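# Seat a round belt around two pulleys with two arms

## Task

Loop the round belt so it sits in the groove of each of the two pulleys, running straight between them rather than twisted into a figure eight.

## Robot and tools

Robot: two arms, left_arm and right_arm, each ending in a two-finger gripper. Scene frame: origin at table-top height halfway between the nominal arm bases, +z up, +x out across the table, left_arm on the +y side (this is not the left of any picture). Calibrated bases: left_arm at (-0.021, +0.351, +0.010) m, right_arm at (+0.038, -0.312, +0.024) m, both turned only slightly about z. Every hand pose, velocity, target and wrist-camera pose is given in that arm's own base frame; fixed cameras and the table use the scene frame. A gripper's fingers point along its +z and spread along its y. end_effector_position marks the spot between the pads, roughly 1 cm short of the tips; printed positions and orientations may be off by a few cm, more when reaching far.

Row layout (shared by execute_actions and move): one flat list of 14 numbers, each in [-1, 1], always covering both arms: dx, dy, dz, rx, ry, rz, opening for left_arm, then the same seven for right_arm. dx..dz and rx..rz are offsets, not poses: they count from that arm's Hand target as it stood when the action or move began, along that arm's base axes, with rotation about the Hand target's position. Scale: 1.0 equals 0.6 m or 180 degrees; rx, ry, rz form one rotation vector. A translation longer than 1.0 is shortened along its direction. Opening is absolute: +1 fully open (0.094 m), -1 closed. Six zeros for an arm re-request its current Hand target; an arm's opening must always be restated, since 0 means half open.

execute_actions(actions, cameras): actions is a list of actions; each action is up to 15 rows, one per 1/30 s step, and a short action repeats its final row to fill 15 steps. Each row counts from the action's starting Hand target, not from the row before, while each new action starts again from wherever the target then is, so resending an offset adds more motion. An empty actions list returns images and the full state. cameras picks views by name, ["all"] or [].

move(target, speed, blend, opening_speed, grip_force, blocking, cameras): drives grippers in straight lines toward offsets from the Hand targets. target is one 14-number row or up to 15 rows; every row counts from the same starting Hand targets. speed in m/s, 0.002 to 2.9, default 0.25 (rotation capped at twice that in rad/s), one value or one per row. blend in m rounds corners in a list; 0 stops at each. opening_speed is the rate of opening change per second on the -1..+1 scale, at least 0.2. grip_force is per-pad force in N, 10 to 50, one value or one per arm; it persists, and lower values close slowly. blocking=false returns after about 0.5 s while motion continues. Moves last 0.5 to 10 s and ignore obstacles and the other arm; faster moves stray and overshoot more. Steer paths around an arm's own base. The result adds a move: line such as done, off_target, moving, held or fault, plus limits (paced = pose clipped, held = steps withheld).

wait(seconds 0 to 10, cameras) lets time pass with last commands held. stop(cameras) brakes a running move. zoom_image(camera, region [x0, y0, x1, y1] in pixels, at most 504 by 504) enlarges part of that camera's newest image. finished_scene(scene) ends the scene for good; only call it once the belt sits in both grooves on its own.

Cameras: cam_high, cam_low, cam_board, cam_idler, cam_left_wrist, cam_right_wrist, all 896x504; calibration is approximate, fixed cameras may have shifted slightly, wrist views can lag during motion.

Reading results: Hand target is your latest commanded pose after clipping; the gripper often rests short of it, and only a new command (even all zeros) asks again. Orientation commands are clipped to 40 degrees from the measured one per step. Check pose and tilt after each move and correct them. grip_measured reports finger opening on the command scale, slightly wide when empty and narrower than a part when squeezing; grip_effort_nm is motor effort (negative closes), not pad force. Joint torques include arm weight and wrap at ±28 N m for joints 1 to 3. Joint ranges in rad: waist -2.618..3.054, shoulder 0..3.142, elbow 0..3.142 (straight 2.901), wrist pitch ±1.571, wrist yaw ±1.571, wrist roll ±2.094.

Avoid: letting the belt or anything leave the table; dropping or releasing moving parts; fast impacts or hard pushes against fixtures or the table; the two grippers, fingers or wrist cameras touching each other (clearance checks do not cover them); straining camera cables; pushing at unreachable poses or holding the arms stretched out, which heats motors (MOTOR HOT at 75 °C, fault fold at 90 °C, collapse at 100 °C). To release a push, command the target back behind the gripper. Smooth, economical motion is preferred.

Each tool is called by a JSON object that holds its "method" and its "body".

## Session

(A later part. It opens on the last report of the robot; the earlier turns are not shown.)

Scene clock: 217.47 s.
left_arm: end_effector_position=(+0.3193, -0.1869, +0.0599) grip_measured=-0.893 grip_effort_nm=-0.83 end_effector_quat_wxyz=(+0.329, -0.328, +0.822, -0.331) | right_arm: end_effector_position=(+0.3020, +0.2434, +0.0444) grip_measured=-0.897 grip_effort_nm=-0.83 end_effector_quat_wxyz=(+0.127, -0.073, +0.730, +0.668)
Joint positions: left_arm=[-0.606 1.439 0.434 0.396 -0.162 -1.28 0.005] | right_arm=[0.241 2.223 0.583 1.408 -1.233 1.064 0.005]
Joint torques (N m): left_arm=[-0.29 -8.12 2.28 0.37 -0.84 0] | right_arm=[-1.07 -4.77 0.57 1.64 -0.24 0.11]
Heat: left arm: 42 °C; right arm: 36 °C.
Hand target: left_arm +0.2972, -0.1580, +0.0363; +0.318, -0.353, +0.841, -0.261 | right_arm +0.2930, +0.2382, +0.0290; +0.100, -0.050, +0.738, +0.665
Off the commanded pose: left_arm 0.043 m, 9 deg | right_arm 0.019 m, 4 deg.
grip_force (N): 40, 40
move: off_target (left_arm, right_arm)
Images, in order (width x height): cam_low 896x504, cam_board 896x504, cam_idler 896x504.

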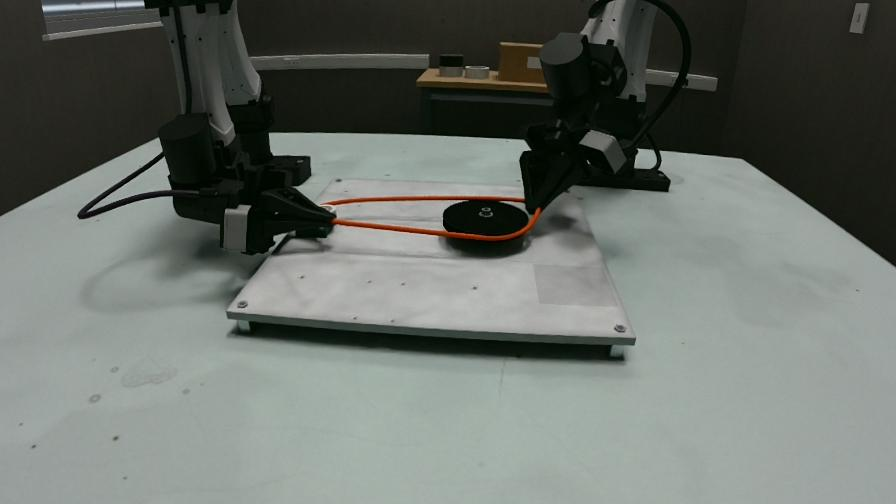

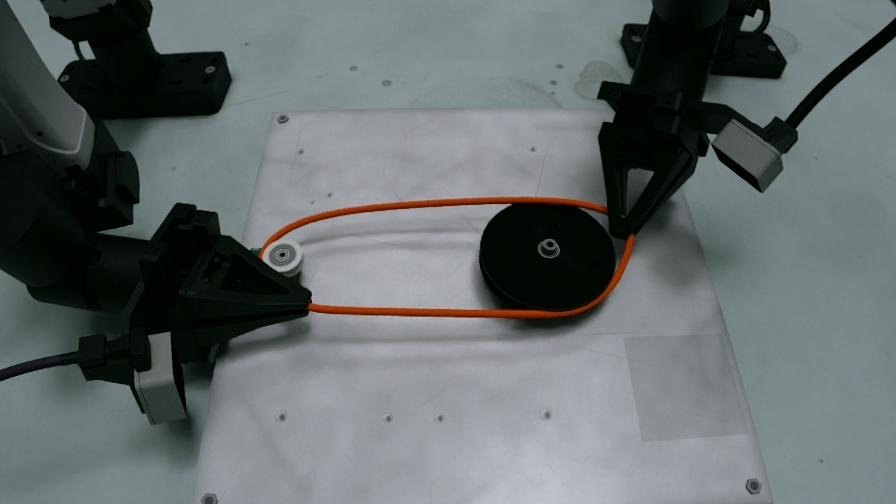

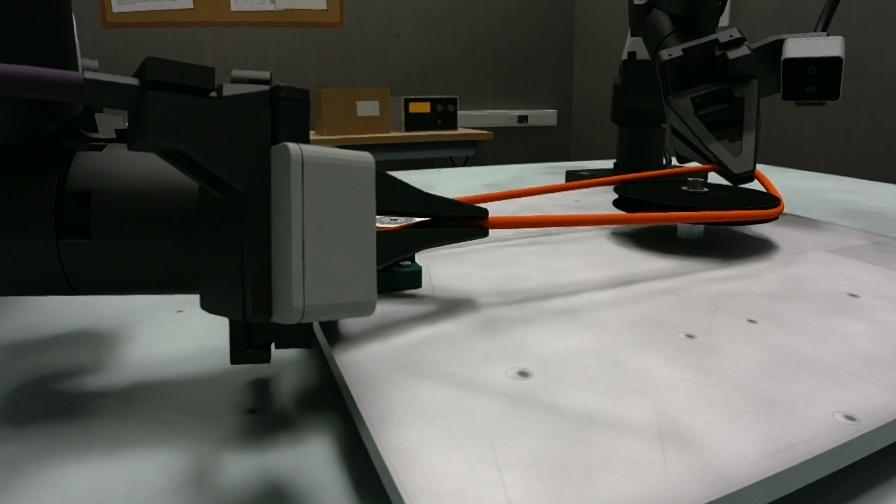

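{"method": "move", "body": {"target": [[-0.045,-0.03,-0.01,0,0,0.06,-1,0,0,0,0,0,0,-1],[-0.045,-0.04,-0.05,0,0,0.06,-1,0,0,0,0,0,0,-1]], "speed": 0.1, "cameras": ["cam_board","cam_low","cam_idler"]}}

{"method": "zoom_image", "body": {"camera": "cam_low", "region": [330, 130, 650, 310]}}

{"method": "zoom_image", "body": {"camera": "cam_idler", "region": [560, 130, 860, 290]}}

Scene clock: 220.63 s.
left_arm: end_effector_position=(+0.3025, -0.1970, +0.0529) grip_measured=-0.893 grip_effort_nm=-0.83 end_effector_quat_wxyz=(+0.373, -0.447, +0.752, -0.309) | right_arm: end_effector_position=(+0.3046, +0.2520, +0.0476) grip_measured=-0.897 grip_effort_nm=-0.83 end_effector_quat_wxyz=(+0.133, -0.078, +0.728, +0.668)
Joint positions: left_arm=[-0.839 1.517 0.451 0.387 -0.566 -1.636 0.005] | right_arm=[0.268 2.223 0.599 1.419 -1.205 1.075 0.005]
Joint torques (N m): left_arm=[-2.63 -3.02 1.57 0.16 -0.01 0.05] | right_arm=[-3.34 -4.75 -0.27 1.68 -0.47 0.11]
Heat: left arm: 42 °C; right arm: 36 °C.
Hand target: left_arm +0.2703, -0.1820, +0.0063; +0.341, -0.430, +0.804, -0.230 | right_arm +0.2930, +0.2382, +0.0290; +0.100, -0.050, +0.738, +0.665
Off the commanded pose: left_arm 0.059 m, 12 deg | right_arm 0.026 m, 5 deg.
grip_force (N): 40, 40
move: off_target (left_arm, right_arm)
Images, in order (width x height): cam_low 896x504, cam_board 896x504, cam_idler 896x504.

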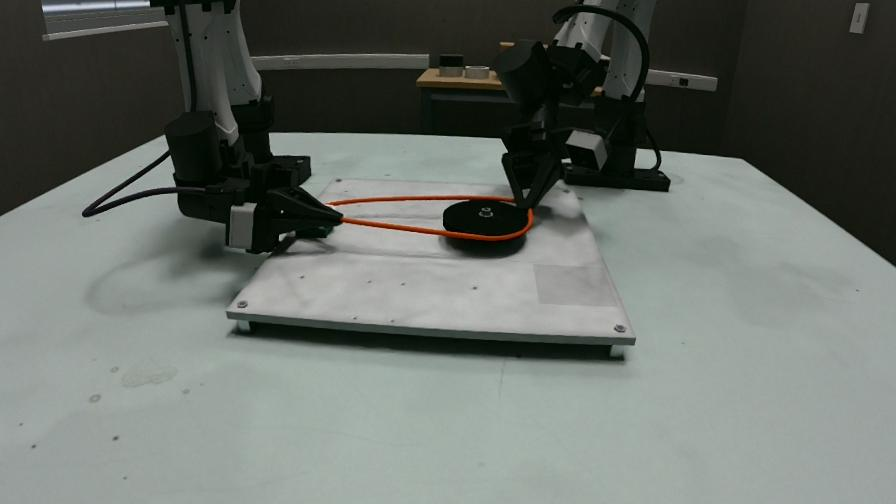

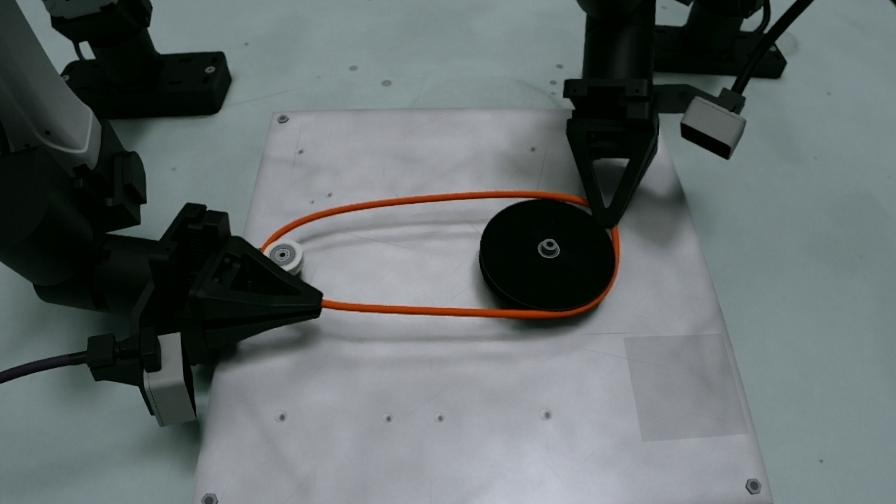

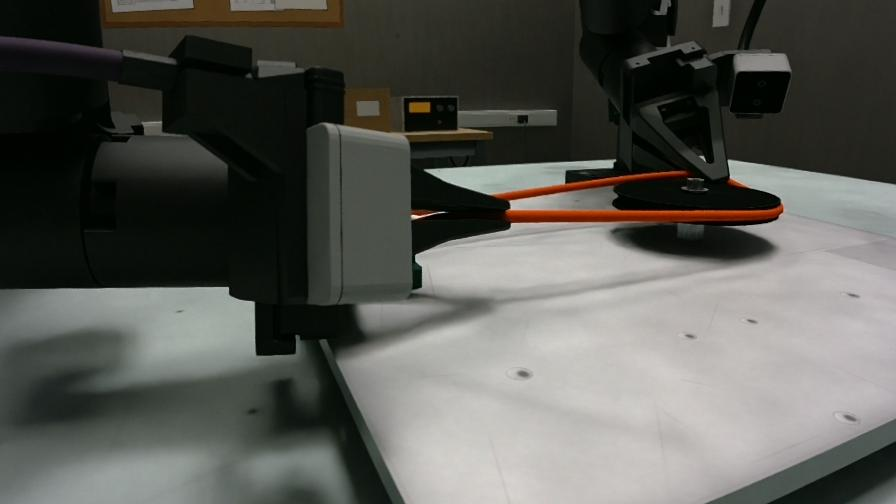

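Scaled by 1.575 from the camera's 896x504 image, which has a finer 1280x720 frame.

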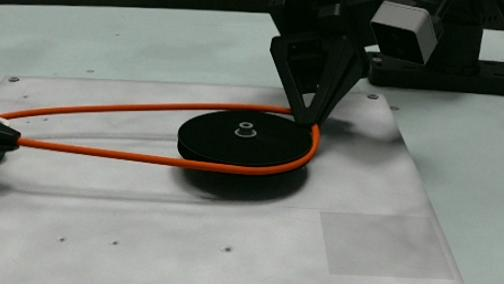

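Scaled by 1.680 from the camera's 896x504 image, which has a finer 1280x720 frame.

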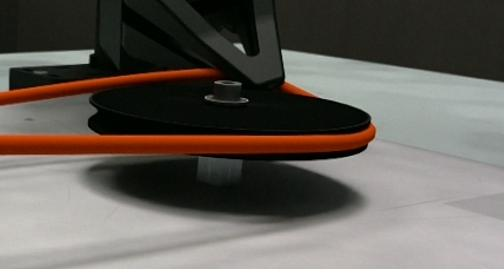

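{"method": "move", "body": {"target": [[-0.06,0.03,0.0,0,0,0.05,-1,0,0,0,0,0,0,-1],[-0.06,0.0,-0.03,0,0,0.05,-1,0,-0.02,0,0,0,0,-1]], "speed": 0.1, "cameras": ["cam_board","cam_low","cam_idler"]}}

{"method": "zoom_image", "body": {"camera": "cam_low", "region": [330, 130, 650, 310]}}

{"method": "zoom_image", "body": {"camera": "cam_idler", "region": [560, 130, 860, 290]}}

{"method": "zoom_image", "body": {"camera": "cam_board", "region": [400, 140, 690, 340]}}

Scene clock: 225.13 s.
left_arm: end_effector_position=(+0.2861, -0.1969, +0.0475) grip_measured=-0.894 grip_effort_nm=-0.83 end_effector_quat_wxyz=(+0.392, -0.534, +0.675, -0.325) | right_arm: end_effector_position=(+0.3053, +0.2574, +0.0478) grip_measured=-0.897 grip_effort_nm=-0.83 end_effector_quat_wxyz=(+0.136, -0.078, +0.729, +0.667)
Joint positions: left_arm=[-0.966 1.578 0.451 0.374 -0.789 -1.948 0.005] | right_arm=[0.285 2.225 0.605 1.422 -1.185 1.079 0.005]
Joint torques (N m): left_arm=[-6.68 -3.49 0.39 -0.95 0.23 -0.07] | right_arm=[-7.61 -5.2 -1.62 1.63 -0.99 -0.04]
Heat: left arm: 40 °C; right arm: 36 °C.
Hand target: left_arm +0.2342, -0.1820, -0.0117; +0.358, -0.492, +0.767, -0.202 | right_arm +0.2931, +0.2262, +0.0290; +0.100, -0.050, +0.738, +0.665
Off the commanded pose: left_arm 0.080 m, 19 deg | right_arm 0.038 m, 5 deg.
grip_force (N): 40, 40
move: off_target (left_arm, right_arm)
Images, in order (width x height): cam_low 896x504, cam_board 896x504, cam_idler 896x504.

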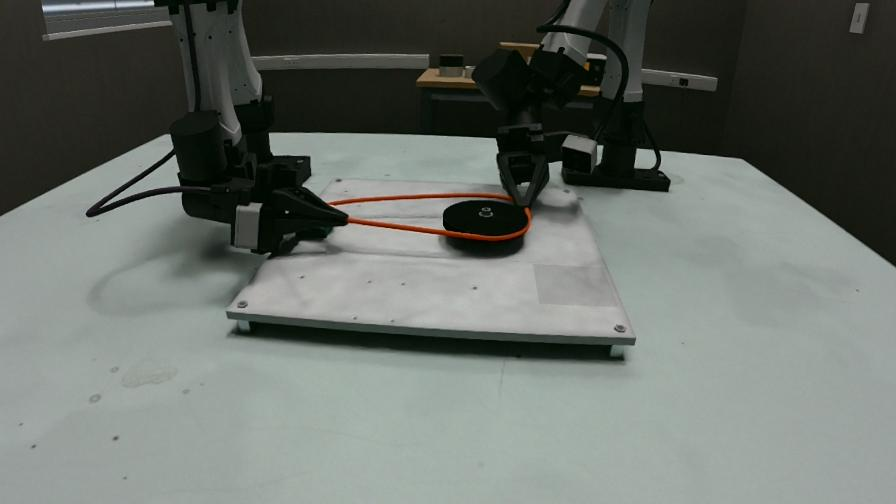

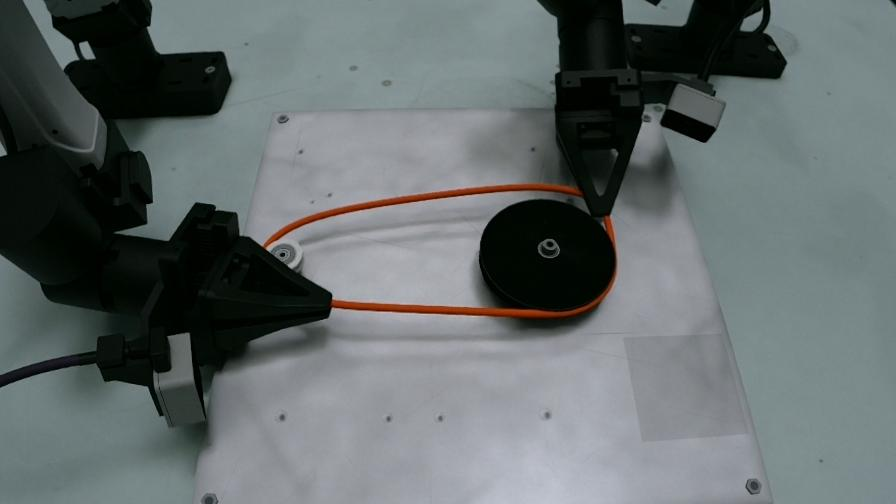

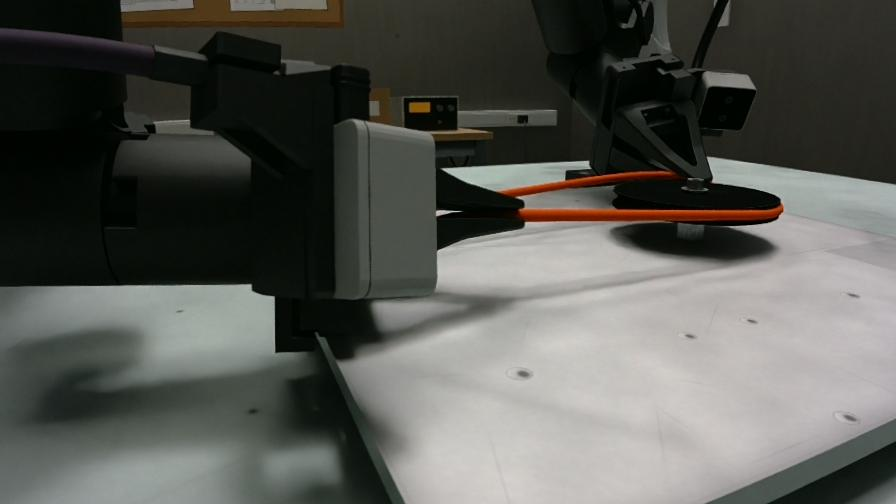

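Scaled by 1.575 from the camera's 896x504 image, which has a finer 1280x720 frame.

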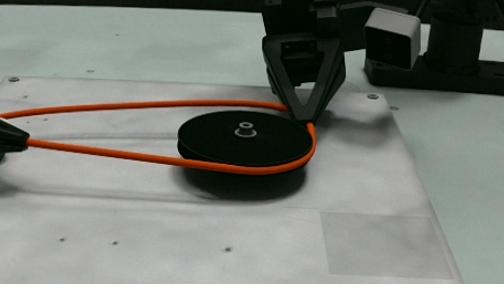

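Scaled by 1.680 from the camera's 896x504 image, which has a finer 1280x720 frame.

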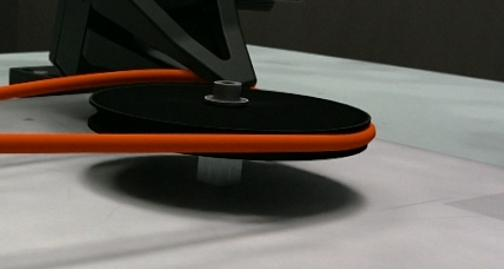

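Scaled by 1.738 from the camera's 896x504 image, which has a finer 1280x720 frame.

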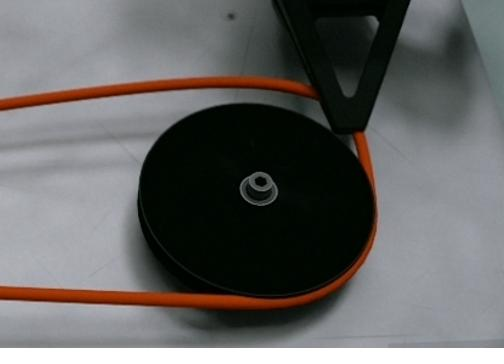

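{"method": "move", "body": {"target": [0.03,-0.01,-0.03,0,0,0,-1,0,0.02,0,0,0,0,-1], "speed": 0.1, "cameras": ["cam_board","cam_low","cam_idler"]}}

{"method": "zoom_image", "body": {"camera": "cam_low", "region": [330, 130, 650, 310]}}

{"method": "zoom_image", "body": {"camera": "cam_idler", "region": [500, 130, 860, 290]}}

{"method": "zoom_image", "body": {"camera": "cam_board", "region": [210, 140, 690, 340]}}

Scene clock: 226.93 s.
left_arm: end_effector_position=(+0.2931, -0.1976, +0.0409) grip_measured=-0.894 grip_effort_nm=-0.83 end_effector_quat_wxyz=(+0.412, -0.534, +0.666, -0.319) | right_arm: end_effector_position=(+0.3056, +0.2561, +0.0476) grip_measured=-0.897 grip_effort_nm=-0.82 end_effector_quat_wxyz=(+0.135, -0.075, +0.729, +0.667)
Joint positions: left_arm=[-0.966 1.658 0.465 0.445 -0.833 -1.937 0.005] | right_arm=[0.281 2.225 0.603 1.424 -1.185 1.083 0.005]
Joint torques (N m): left_arm=[-3.49 -1.57 0.66 -0.74 0.91 0.04] | right_arm=[-4.38 -4.88 -0.53 1.66 -0.67 0.09]
Heat: left arm: 40 °C; right arm: 36 °C.
Hand target: left_arm +0.2522, -0.1880, -0.0297; +0.358, -0.492, +0.767, -0.202 | right_arm +0.2931, +0.2382, +0.0290; +0.100, -0.050, +0.738, +0.665
Off the commanded pose: left_arm 0.082 m, 19 deg | right_arm 0.029 m, 5 deg.
grip_force (N): 40, 40
move: off_target (left_arm, right_arm)
Images, in order (width x height): cam_low 896x504, cam_board 896x504, cam_idler 896x504.

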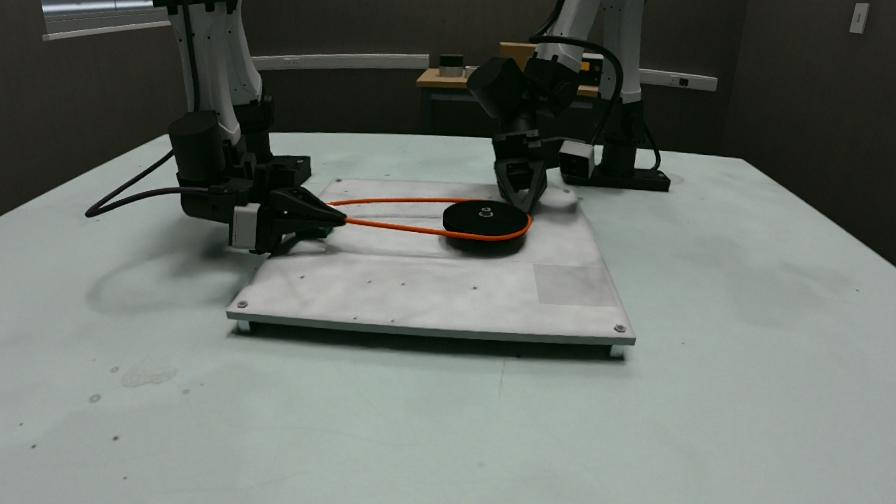

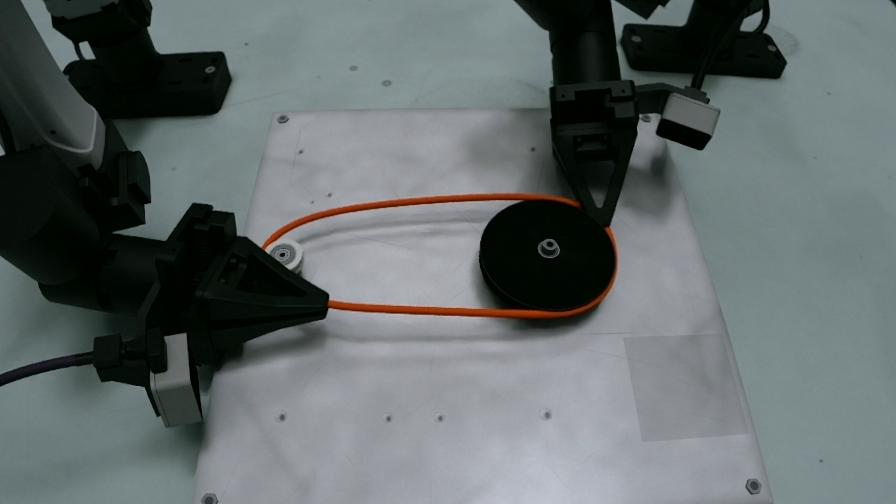

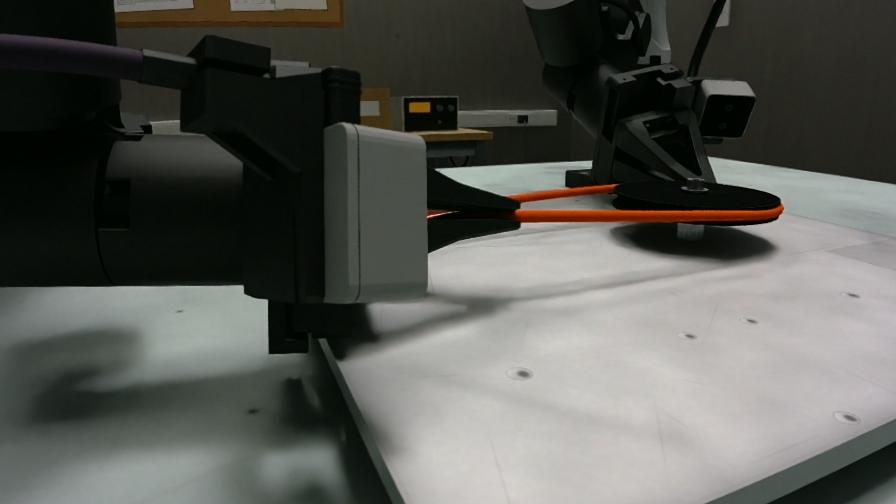

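Scaled by 1.575 from the camera's 896x504 image, which has a finer 1280x720 frame.

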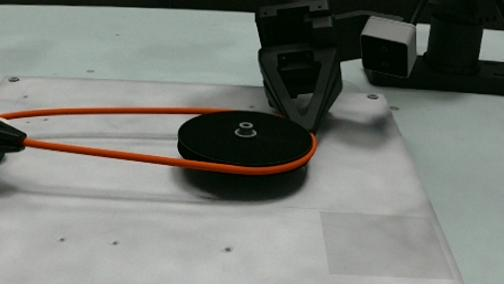

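Scaled by 1.400 from the camera's 896x504 image, which has a finer 1280x720 frame.

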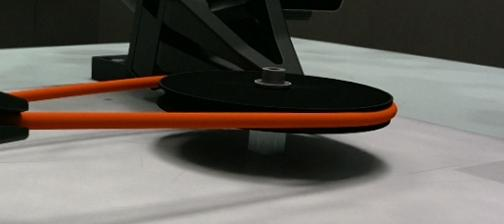

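Scaled by 1.050 from the camera's 896x504 image, which has a finer 1280x720 frame.

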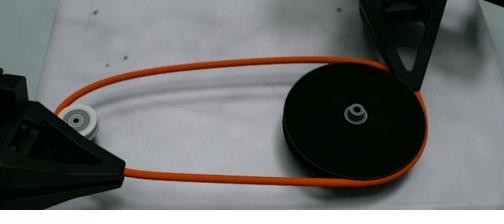

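{"method": "move", "body": {"target": [0,0,0,0,0,0,-1,0,0.01,-0.025,0,0,0,-1], "speed": 0.1, "cameras": ["cam_idler","cam_high"]}}

{"method": "zoom_image", "body": {"camera": "cam_high", "region": [400, 180, 500, 270]}}

{"method": "execute_actions", "body": {"actions": [], "cameras": ["cam_low","cam_right_wrist","cam_left_wrist"]}}

{"method": "zoom_image", "body": {"camera": "cam_low", "region": [270, 160, 420, 260]}}

Scene clock: 229.57 s.
left_arm: end_effector_position=(+0.2931, -0.1976, +0.0409) grip_measured=-0.894 grip_effort_nm=-0.83 end_effector_quat_wxyz=(+0.412, -0.534, +0.666, -0.319) | right_arm: end_effector_position=(+0.3043, +0.2565, +0.0472) grip_measured=-0.898 grip_effort_nm=-0.82 end_effector_quat_wxyz=(+0.129, -0.079, +0.722, +0.675)
Joint positions: left_arm=[-0.966 1.658 0.465 0.445 -0.833 -1.937 0.005] | right_arm=[0.279 2.26 0.613 1.489 -1.208 1.126 0.005]
Joint torques (N m): left_arm=[-3.49 -1.58 0.64 -0.73 0.92 0.04] | right_arm=[-2.41 -1.62 -0.24 1.66 -0.17 -0.33]
Heat: left arm: 39 °C; right arm: 35 °C.
Hand target: left_arm +0.2522, -0.1880, -0.0297; +0.358, -0.492, +0.767, -0.202 | right_arm +0.2930, +0.2443, +0.0141; +0.100, -0.050, +0.738, +0.665
Off the commanded pose: left_arm 0.082 m, 19 deg | right_arm 0.037 m, 5 deg.
grip_force (N): 40, 40
move: off_target (left_arm, right_arm)
Images, in order (width x height): cam_high 896x504, cam_idler 896x504.

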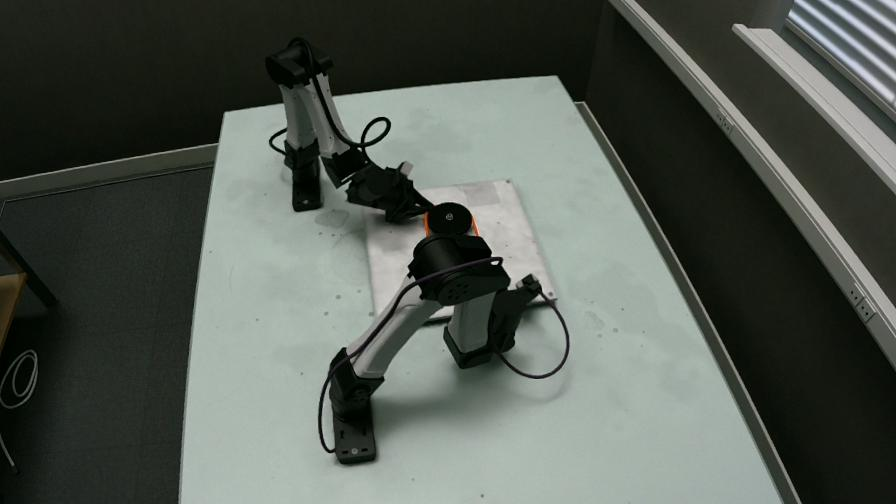

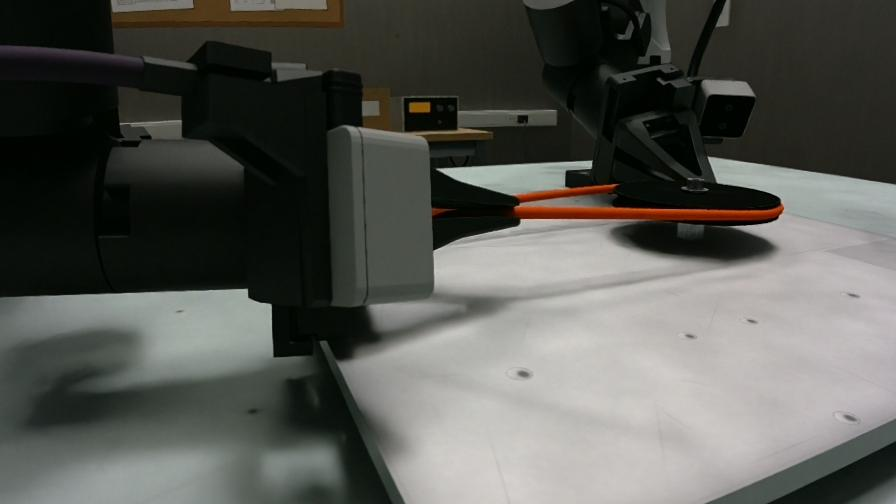

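Scaled by 5.040 from the camera's 896x504 image, which has a finer 1280x720 frame.

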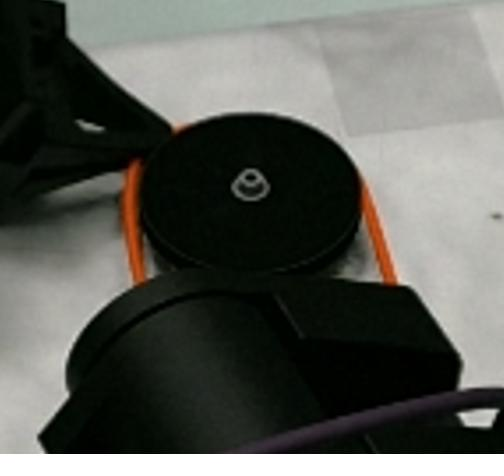

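Scene clock: 229.57 s.
left_arm: end_effector_position=(+0.2931, -0.1976, +0.0409) grip_measured=-0.894 grip_effort_nm=-0.83 end_effector_quat_wxyz=(+0.412, -0.534, +0.666, -0.319) | right_arm: end_effector_position=(+0.3043, +0.2565, +0.0472) grip_measured=-0.898 grip_effort_nm=-0.82 end_effector_quat_wxyz=(+0.129, -0.079, +0.722, +0.675)
Joint positions: left_arm=[-0.966 1.658 0.465 0.445 -0.833 -1.937 0.005] | right_arm=[0.279 2.26 0.613 1.489 -1.208 1.126 0.005]
Joint velocities: within noise
Joint torques (N m): left_arm=[-3.49 -1.58 0.64 -0.73 0.92 0.04] | right_arm=[-2.41 -1.62 -0.24 1.66 -0.17 -0.33]
Motor temperatures (°C): left_arm=[28 39 32 32 26 25 28] | right_arm=[27 35 29 35 24 27 27]
Heat: left arm: 39 °C; right arm: 35 °C.
Hand target: left_arm +0.2522, -0.1880, -0.0297; +0.358, -0.492, +0.767, -0.202 | right_arm +0.2930, +0.2443, +0.0141; +0.100, -0.050, +0.738, +0.665
Tool commands: left_gripper/opening=-1.0 right_gripper/opening=-1.0
Off the commanded pose: left_arm 0.082 m, 19 deg | right_arm 0.037 m, 5 deg.
grip_force (N): 40, 40
camera_calibration:
cam_left_wrist: T_world_to_cam=[[0.451402, -0.226824, 0.863011, -0.213526], [-0.444519, -0.895765, -0.00292434, -0.00559783], [0.773718, -0.382305, -0.505177, -0.195252], [0, 0, 0, 1]] pos_world=[0.244968, -0.128093, 0.0856217]
cam_right_wrist: T_world_to_cam=[[0.288772, -0.0792558, -0.954112, -0.02053], [-0.899939, -0.362517, -0.242262, 0.417021], [-0.326681, 0.928601, -0.17601, -0.0395752], [0, 0, 0, 1]] pos_world=[0.368293, 0.186299, 0.0744749]
Images, in order (width x height): cam_low 896x504, cam_left_wrist 896x504, cam_right_wrist 896x504.

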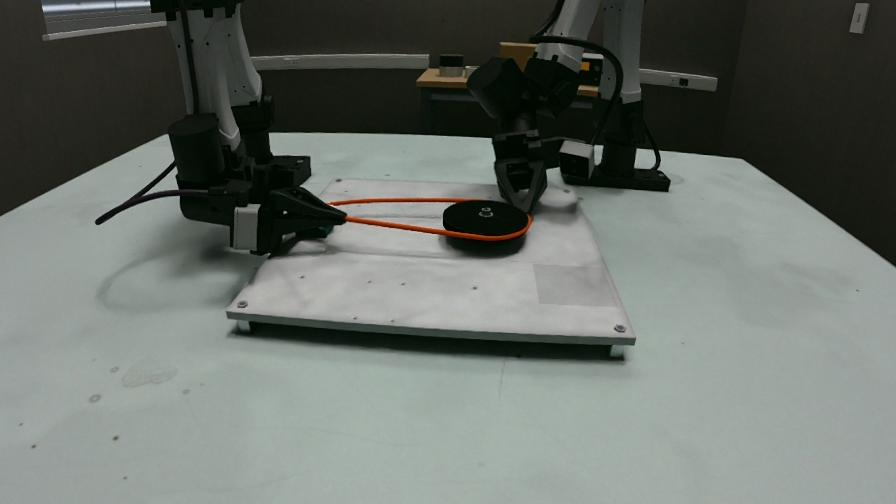

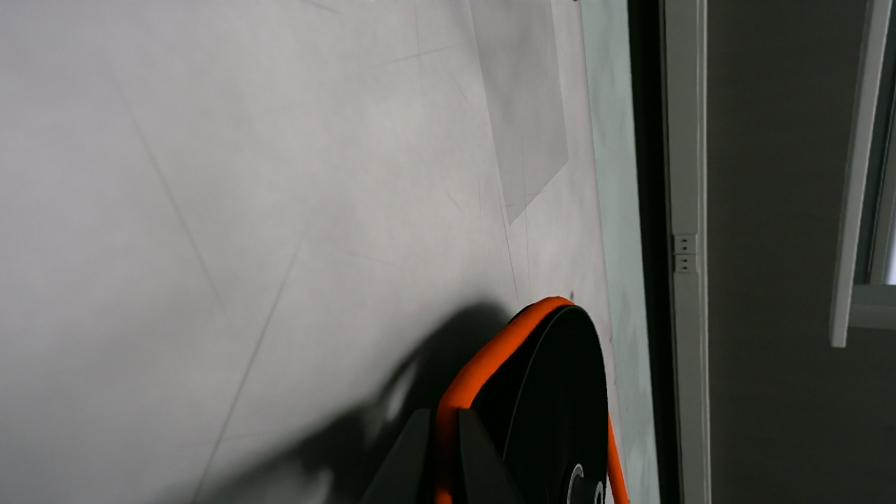

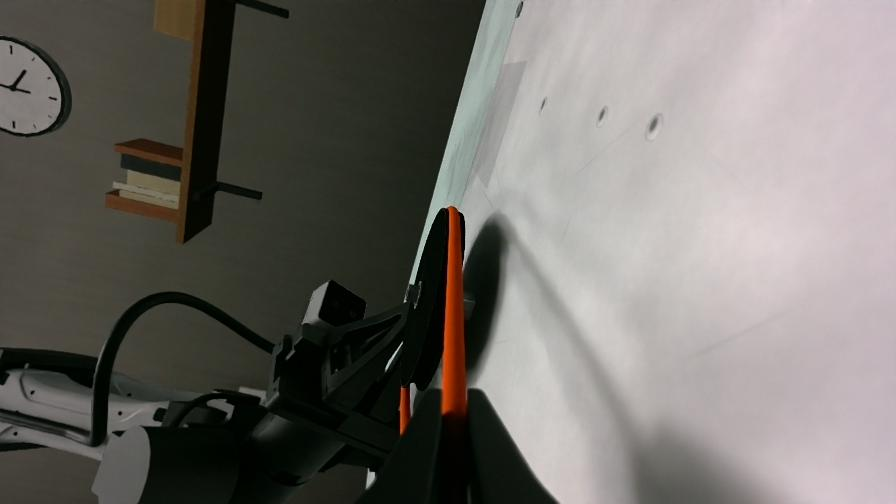

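Scaled by 3.360 from the camera's 896x504 image, which has a finer 1280x720 frame.

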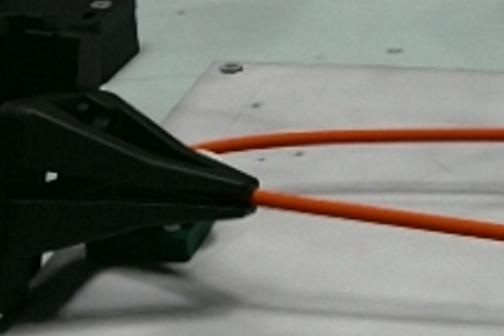

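{"method": "move", "body": {"target": [[0.05,-0.01,0.085,0,0,0,-0.9,0,0,0,0,0,0,-1],[0.05,-0.01,0.085,0,0,0,-0.6,0,0,0,0,0,0,-1]], "speed": 0.06, "opening_speed": 0.3, "cameras": ["cam_idler","cam_board","cam_low"]}}

{"method": "zoom_image", "body": {"camera": "cam_idler", "region": [500, 130, 860, 290]}}

{"method": "zoom_image", "body": {"camera": "cam_low", "region": [330, 150, 610, 290]}}

Scene clock: 233.43 s.
left_arm: end_effector_position=(+0.2914, -0.1955, +0.0361) grip_measured=-0.605 grip_effort_nm=0.31 end_effector_quat_wxyz=(+0.381, -0.503, +0.741, -0.229) | right_arm: end_effector_position=(+0.3055, +0.2537, +0.0474) grip_measured=-0.898 grip_effort_nm=-0.82 end_effector_quat_wxyz=(+0.128, -0.077, +0.722, +0.676)
Joint positions: left_arm=[-0.925 1.609 0.595 0.077 -0.723 -1.87 0.019] | right_arm=[0.269 2.261 0.614 1.49 -1.217 1.131 0.005]
Joint torques (N m): left_arm=[0.14 -4.48 5.34 0.57 0.24 0.23] | right_arm=[-1.63 -1.63 -0.29 1.64 -0.13 -0.4]
Heat: left arm: 39 °C; right arm: 35 °C.
Hand target: left_arm +0.2822, -0.1939, +0.0213; +0.358, -0.492, +0.767, -0.202 | right_arm +0.2931, +0.2442, +0.0141; +0.100, -0.050, +0.738, +0.665
Off the commanded pose: left_arm 0.017 m, 5 deg | right_arm 0.037 m, 5 deg.
grip_force (N): 40, 40
move: off_target (left_arm, right_arm); target 2's new opening was sent with left_arm's hand 0.029 m and 9 deg from that target
Images, in order (width x height): cam_low 896x504, cam_board 896x504, cam_idler 896x504.

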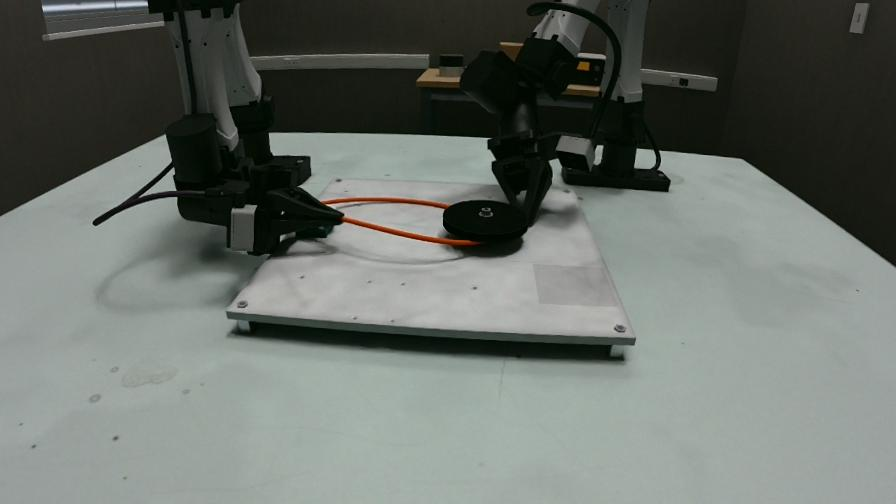

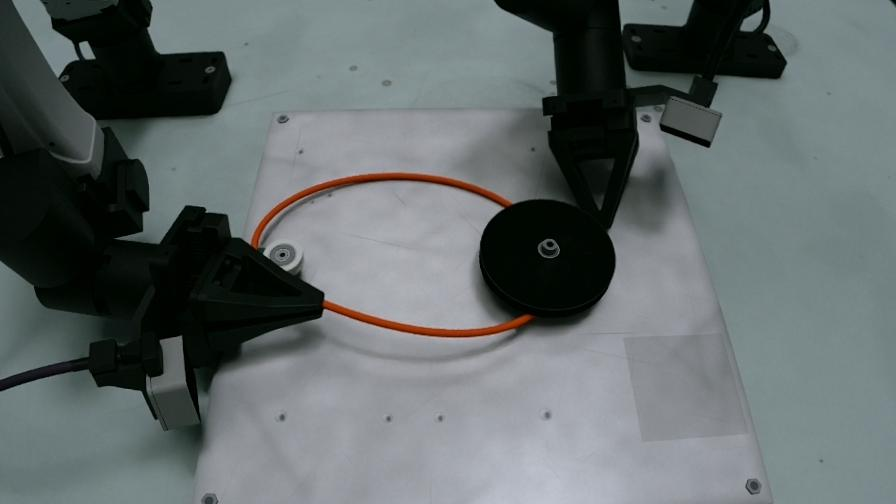

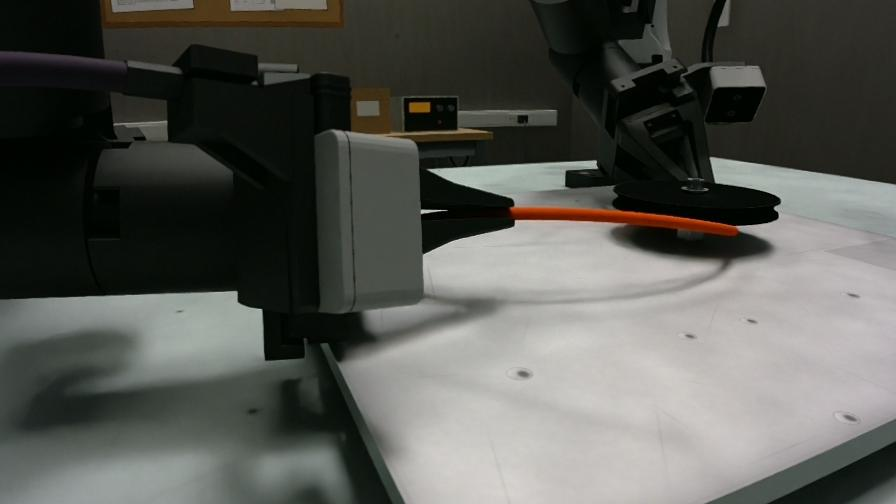

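Scaled by 1.400 from the camera's 896x504 image, which has a finer 1280x720 frame.

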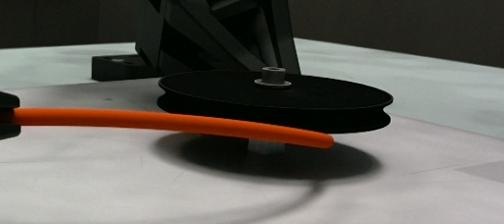

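Scaled by 1.800 from the camera's 896x504 image, which has a finer 1280x720 frame.

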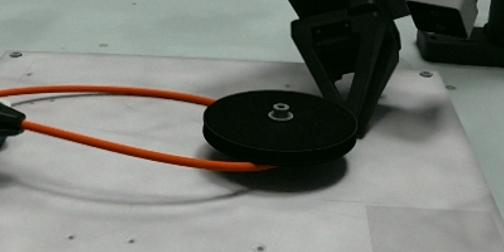

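{"method": "move", "body": {"target": [[-0.08,0.05,0.03,0,0,0,-0.5,0,0,0,0,0,0,-1],[-0.05,0.12,0.2,0,0,0,-0.5,0,0.0,0.0,0,0,0,-1],[-0.05,0.12,0.2,0,0,0,-0.5,0,0.14,0.06,0.04,0,0,-1],[-0.05,0.12,0.2,0,0,0,-0.5,0,0.14,0.16,0.06,0,0,-1]], "speed": 0.15, "blend": 0.02, "cameras": ["cam_idler","cam_board","cam_low"]}}

Scene clock: 237.80 s.
left_arm: end_effector_position=(+0.2460, -0.1179, +0.1247) grip_measured=-0.502 grip_effort_nm=0.15 end_effector_quat_wxyz=(+0.353, -0.490, +0.776, -0.184) | right_arm: end_effector_position=(+0.3164, +0.2630, +0.0521) grip_measured=-0.895 grip_effort_nm=-0.83 end_effector_quat_wxyz=(+0.146, -0.023, +0.731, +0.667)
Joint positions: left_arm=[-0.822 1.034 0.654 -0.609 -0.612 -1.76 0.023] | right_arm=[0.313 2.226 0.595 1.487 -1.07 1.197 0.005]
Joint torques (N m): left_arm=[0.83 -3.26 9.73 1.13 -0.26 0.26] | right_arm=[15.01 -14.76 6.09 2.82 0.23 2.58]
Heat: left arm: 38 °C; right arm: 35 °C.
Hand target: left_arm +0.2522, -0.1219, +0.1414; +0.358, -0.492, +0.767, -0.202 | right_arm +0.2931, +0.3282, +0.1100; +0.104, -0.040, +0.672, +0.732
Off the commanded pose: left_arm 0.018 m, 2 deg | right_arm 0.090 m, 11 deg.
joint sent to its limit (right arm) — joint 4 (wrist pitch), upper limit. The joint targets are off in position and orientation.
grip_force (N): 40, 40
move: off_target (left_arm, right_arm)
Images, in order (width x height): cam_low 896x504, cam_board 896x504, cam_idler 896x504.

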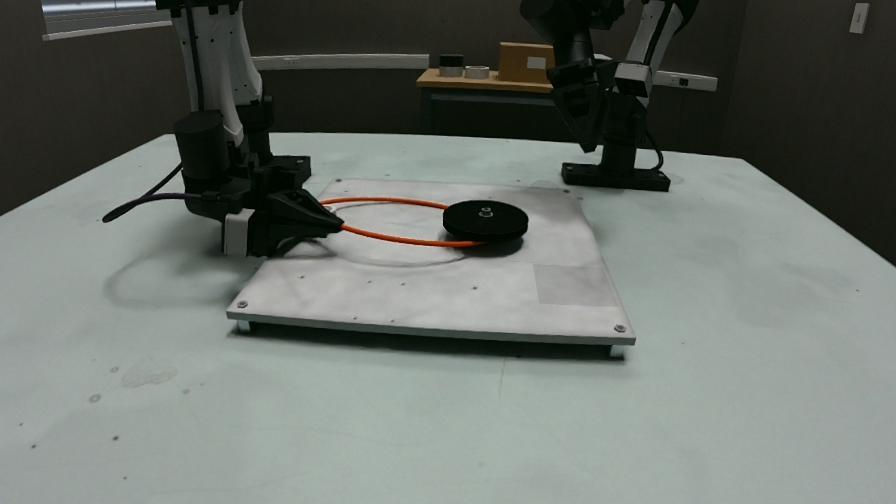

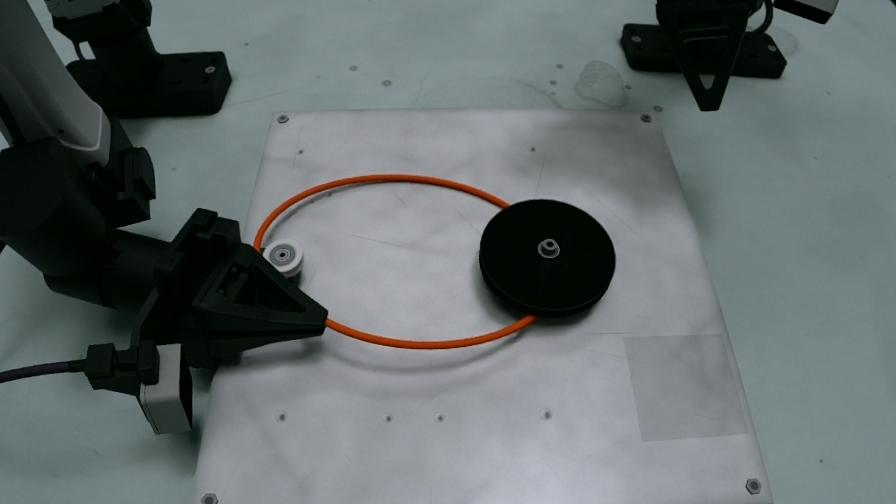

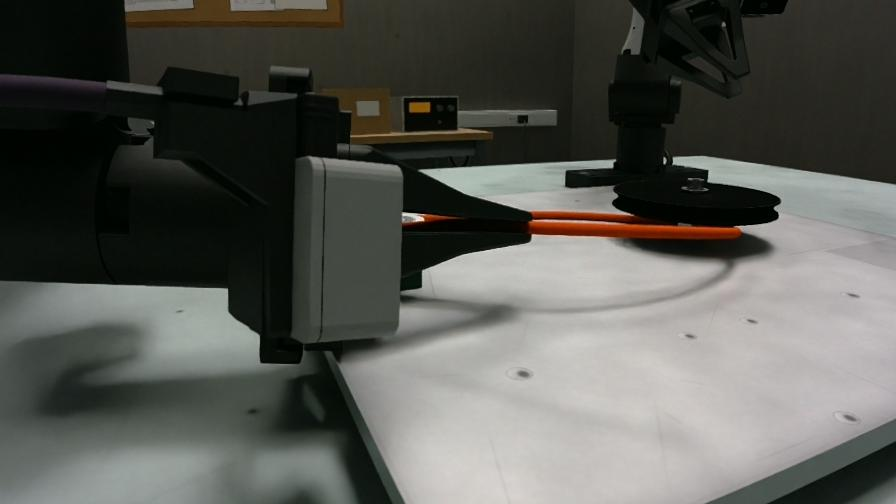

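{"method": "move", "body": {"target": [[0,0,0,0,0,0,-0.5,0.02,-0.13,-0.04,-0.04,0,0,-1],[0,0,0,0,0,0,-0.5,0.02,-0.13,0.03,-0.1,0,0,-1],[0,0,0,0,0,0,-0.5,0.02,0.05,0.05,-0.1,0,0,-1]], "speed": 0.12, "blend": 0.02, "cameras": ["cam_idler","cam_board","cam_low"]}}

Scene clock: 242.03 s.
left_arm: end_effector_position=(+0.2460, -0.1179, +0.1247) grip_measured=-0.502 grip_effort_nm=0.14 end_effector_quat_wxyz=(+0.353, -0.490, +0.776, -0.184) | right_arm: end_effector_position=(+0.2959, +0.3532, +0.1333) grip_measured=-0.895 grip_effort_nm=-0.83 end_effector_quat_wxyz=(+0.081, -0.054, +0.784, +0.614)
Joint positions: left_arm=[-0.822 1.034 0.654 -0.609 -0.612 -1.76 0.023] | right_arm=[0.574 1.812 0.843 0.585 -0.898 1.064 0.005]
Joint torques (N m): left_arm=[0.81 -3.28 9.73 1.13 -0.26 0.25] | right_arm=[0.08 -6.17 8.03 2.13 0.03 0.06]
Heat: left arm: 37 °C; right arm: 36 °C.
Hand target: left_arm +0.2522, -0.1219, +0.1414; +0.358, -0.492, +0.767, -0.202 | right_arm +0.3051, +0.3582, +0.1400; +0.097, -0.056, +0.779, +0.617
Off the commanded pose: left_arm 0.018 m, 2 deg | right_arm 0.012 m, 2 deg.
grip_force (N): 40, 40
move: off_target (left_arm, right_arm)
Images, in order (width x height): cam_low 896x504, cam_board 896x504, cam_idler 896x504.

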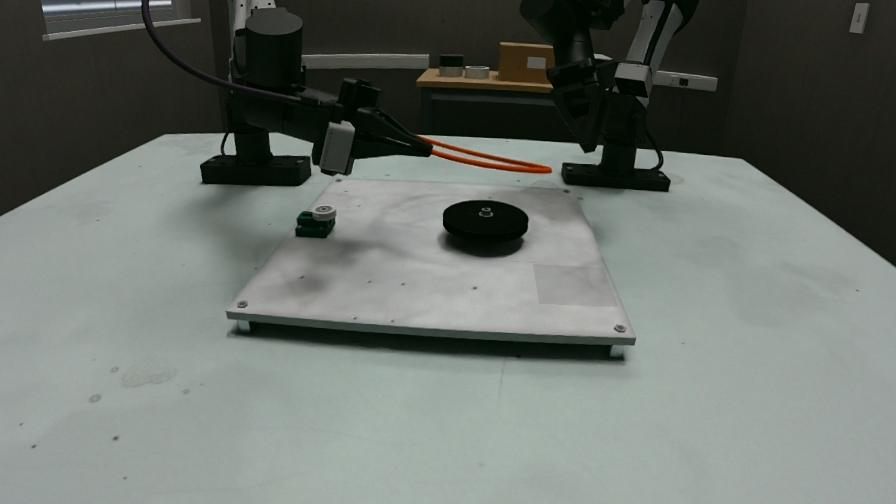

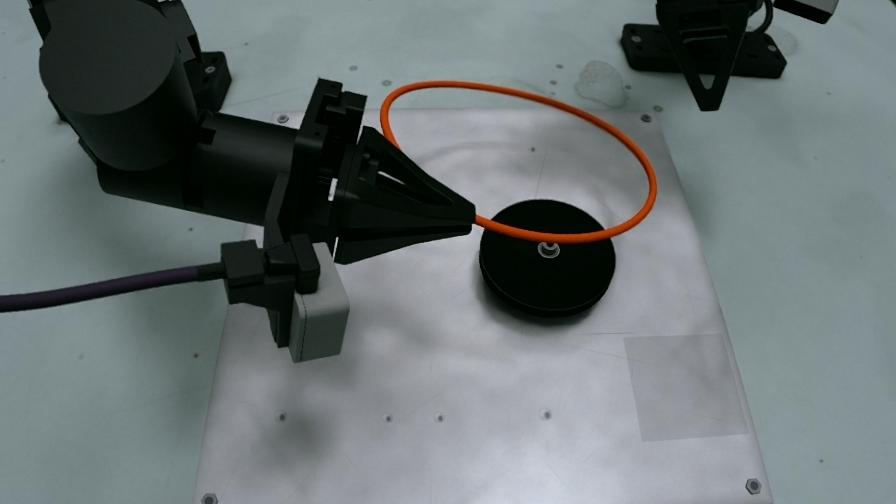

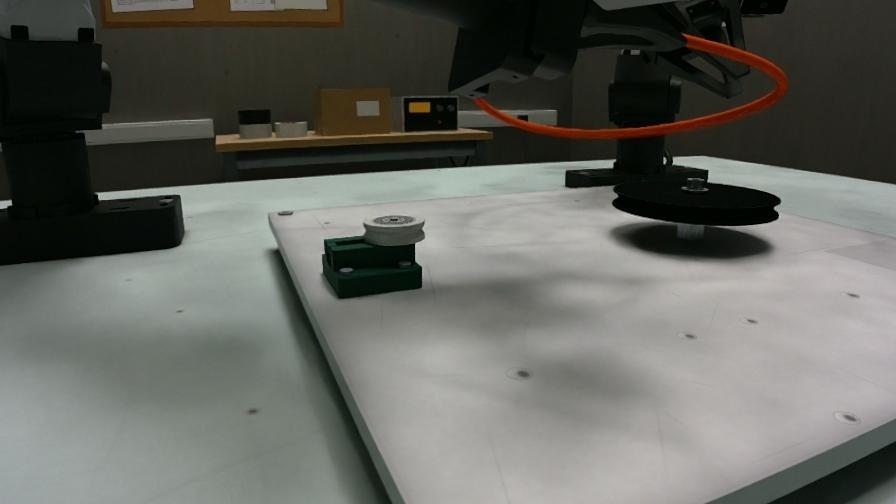

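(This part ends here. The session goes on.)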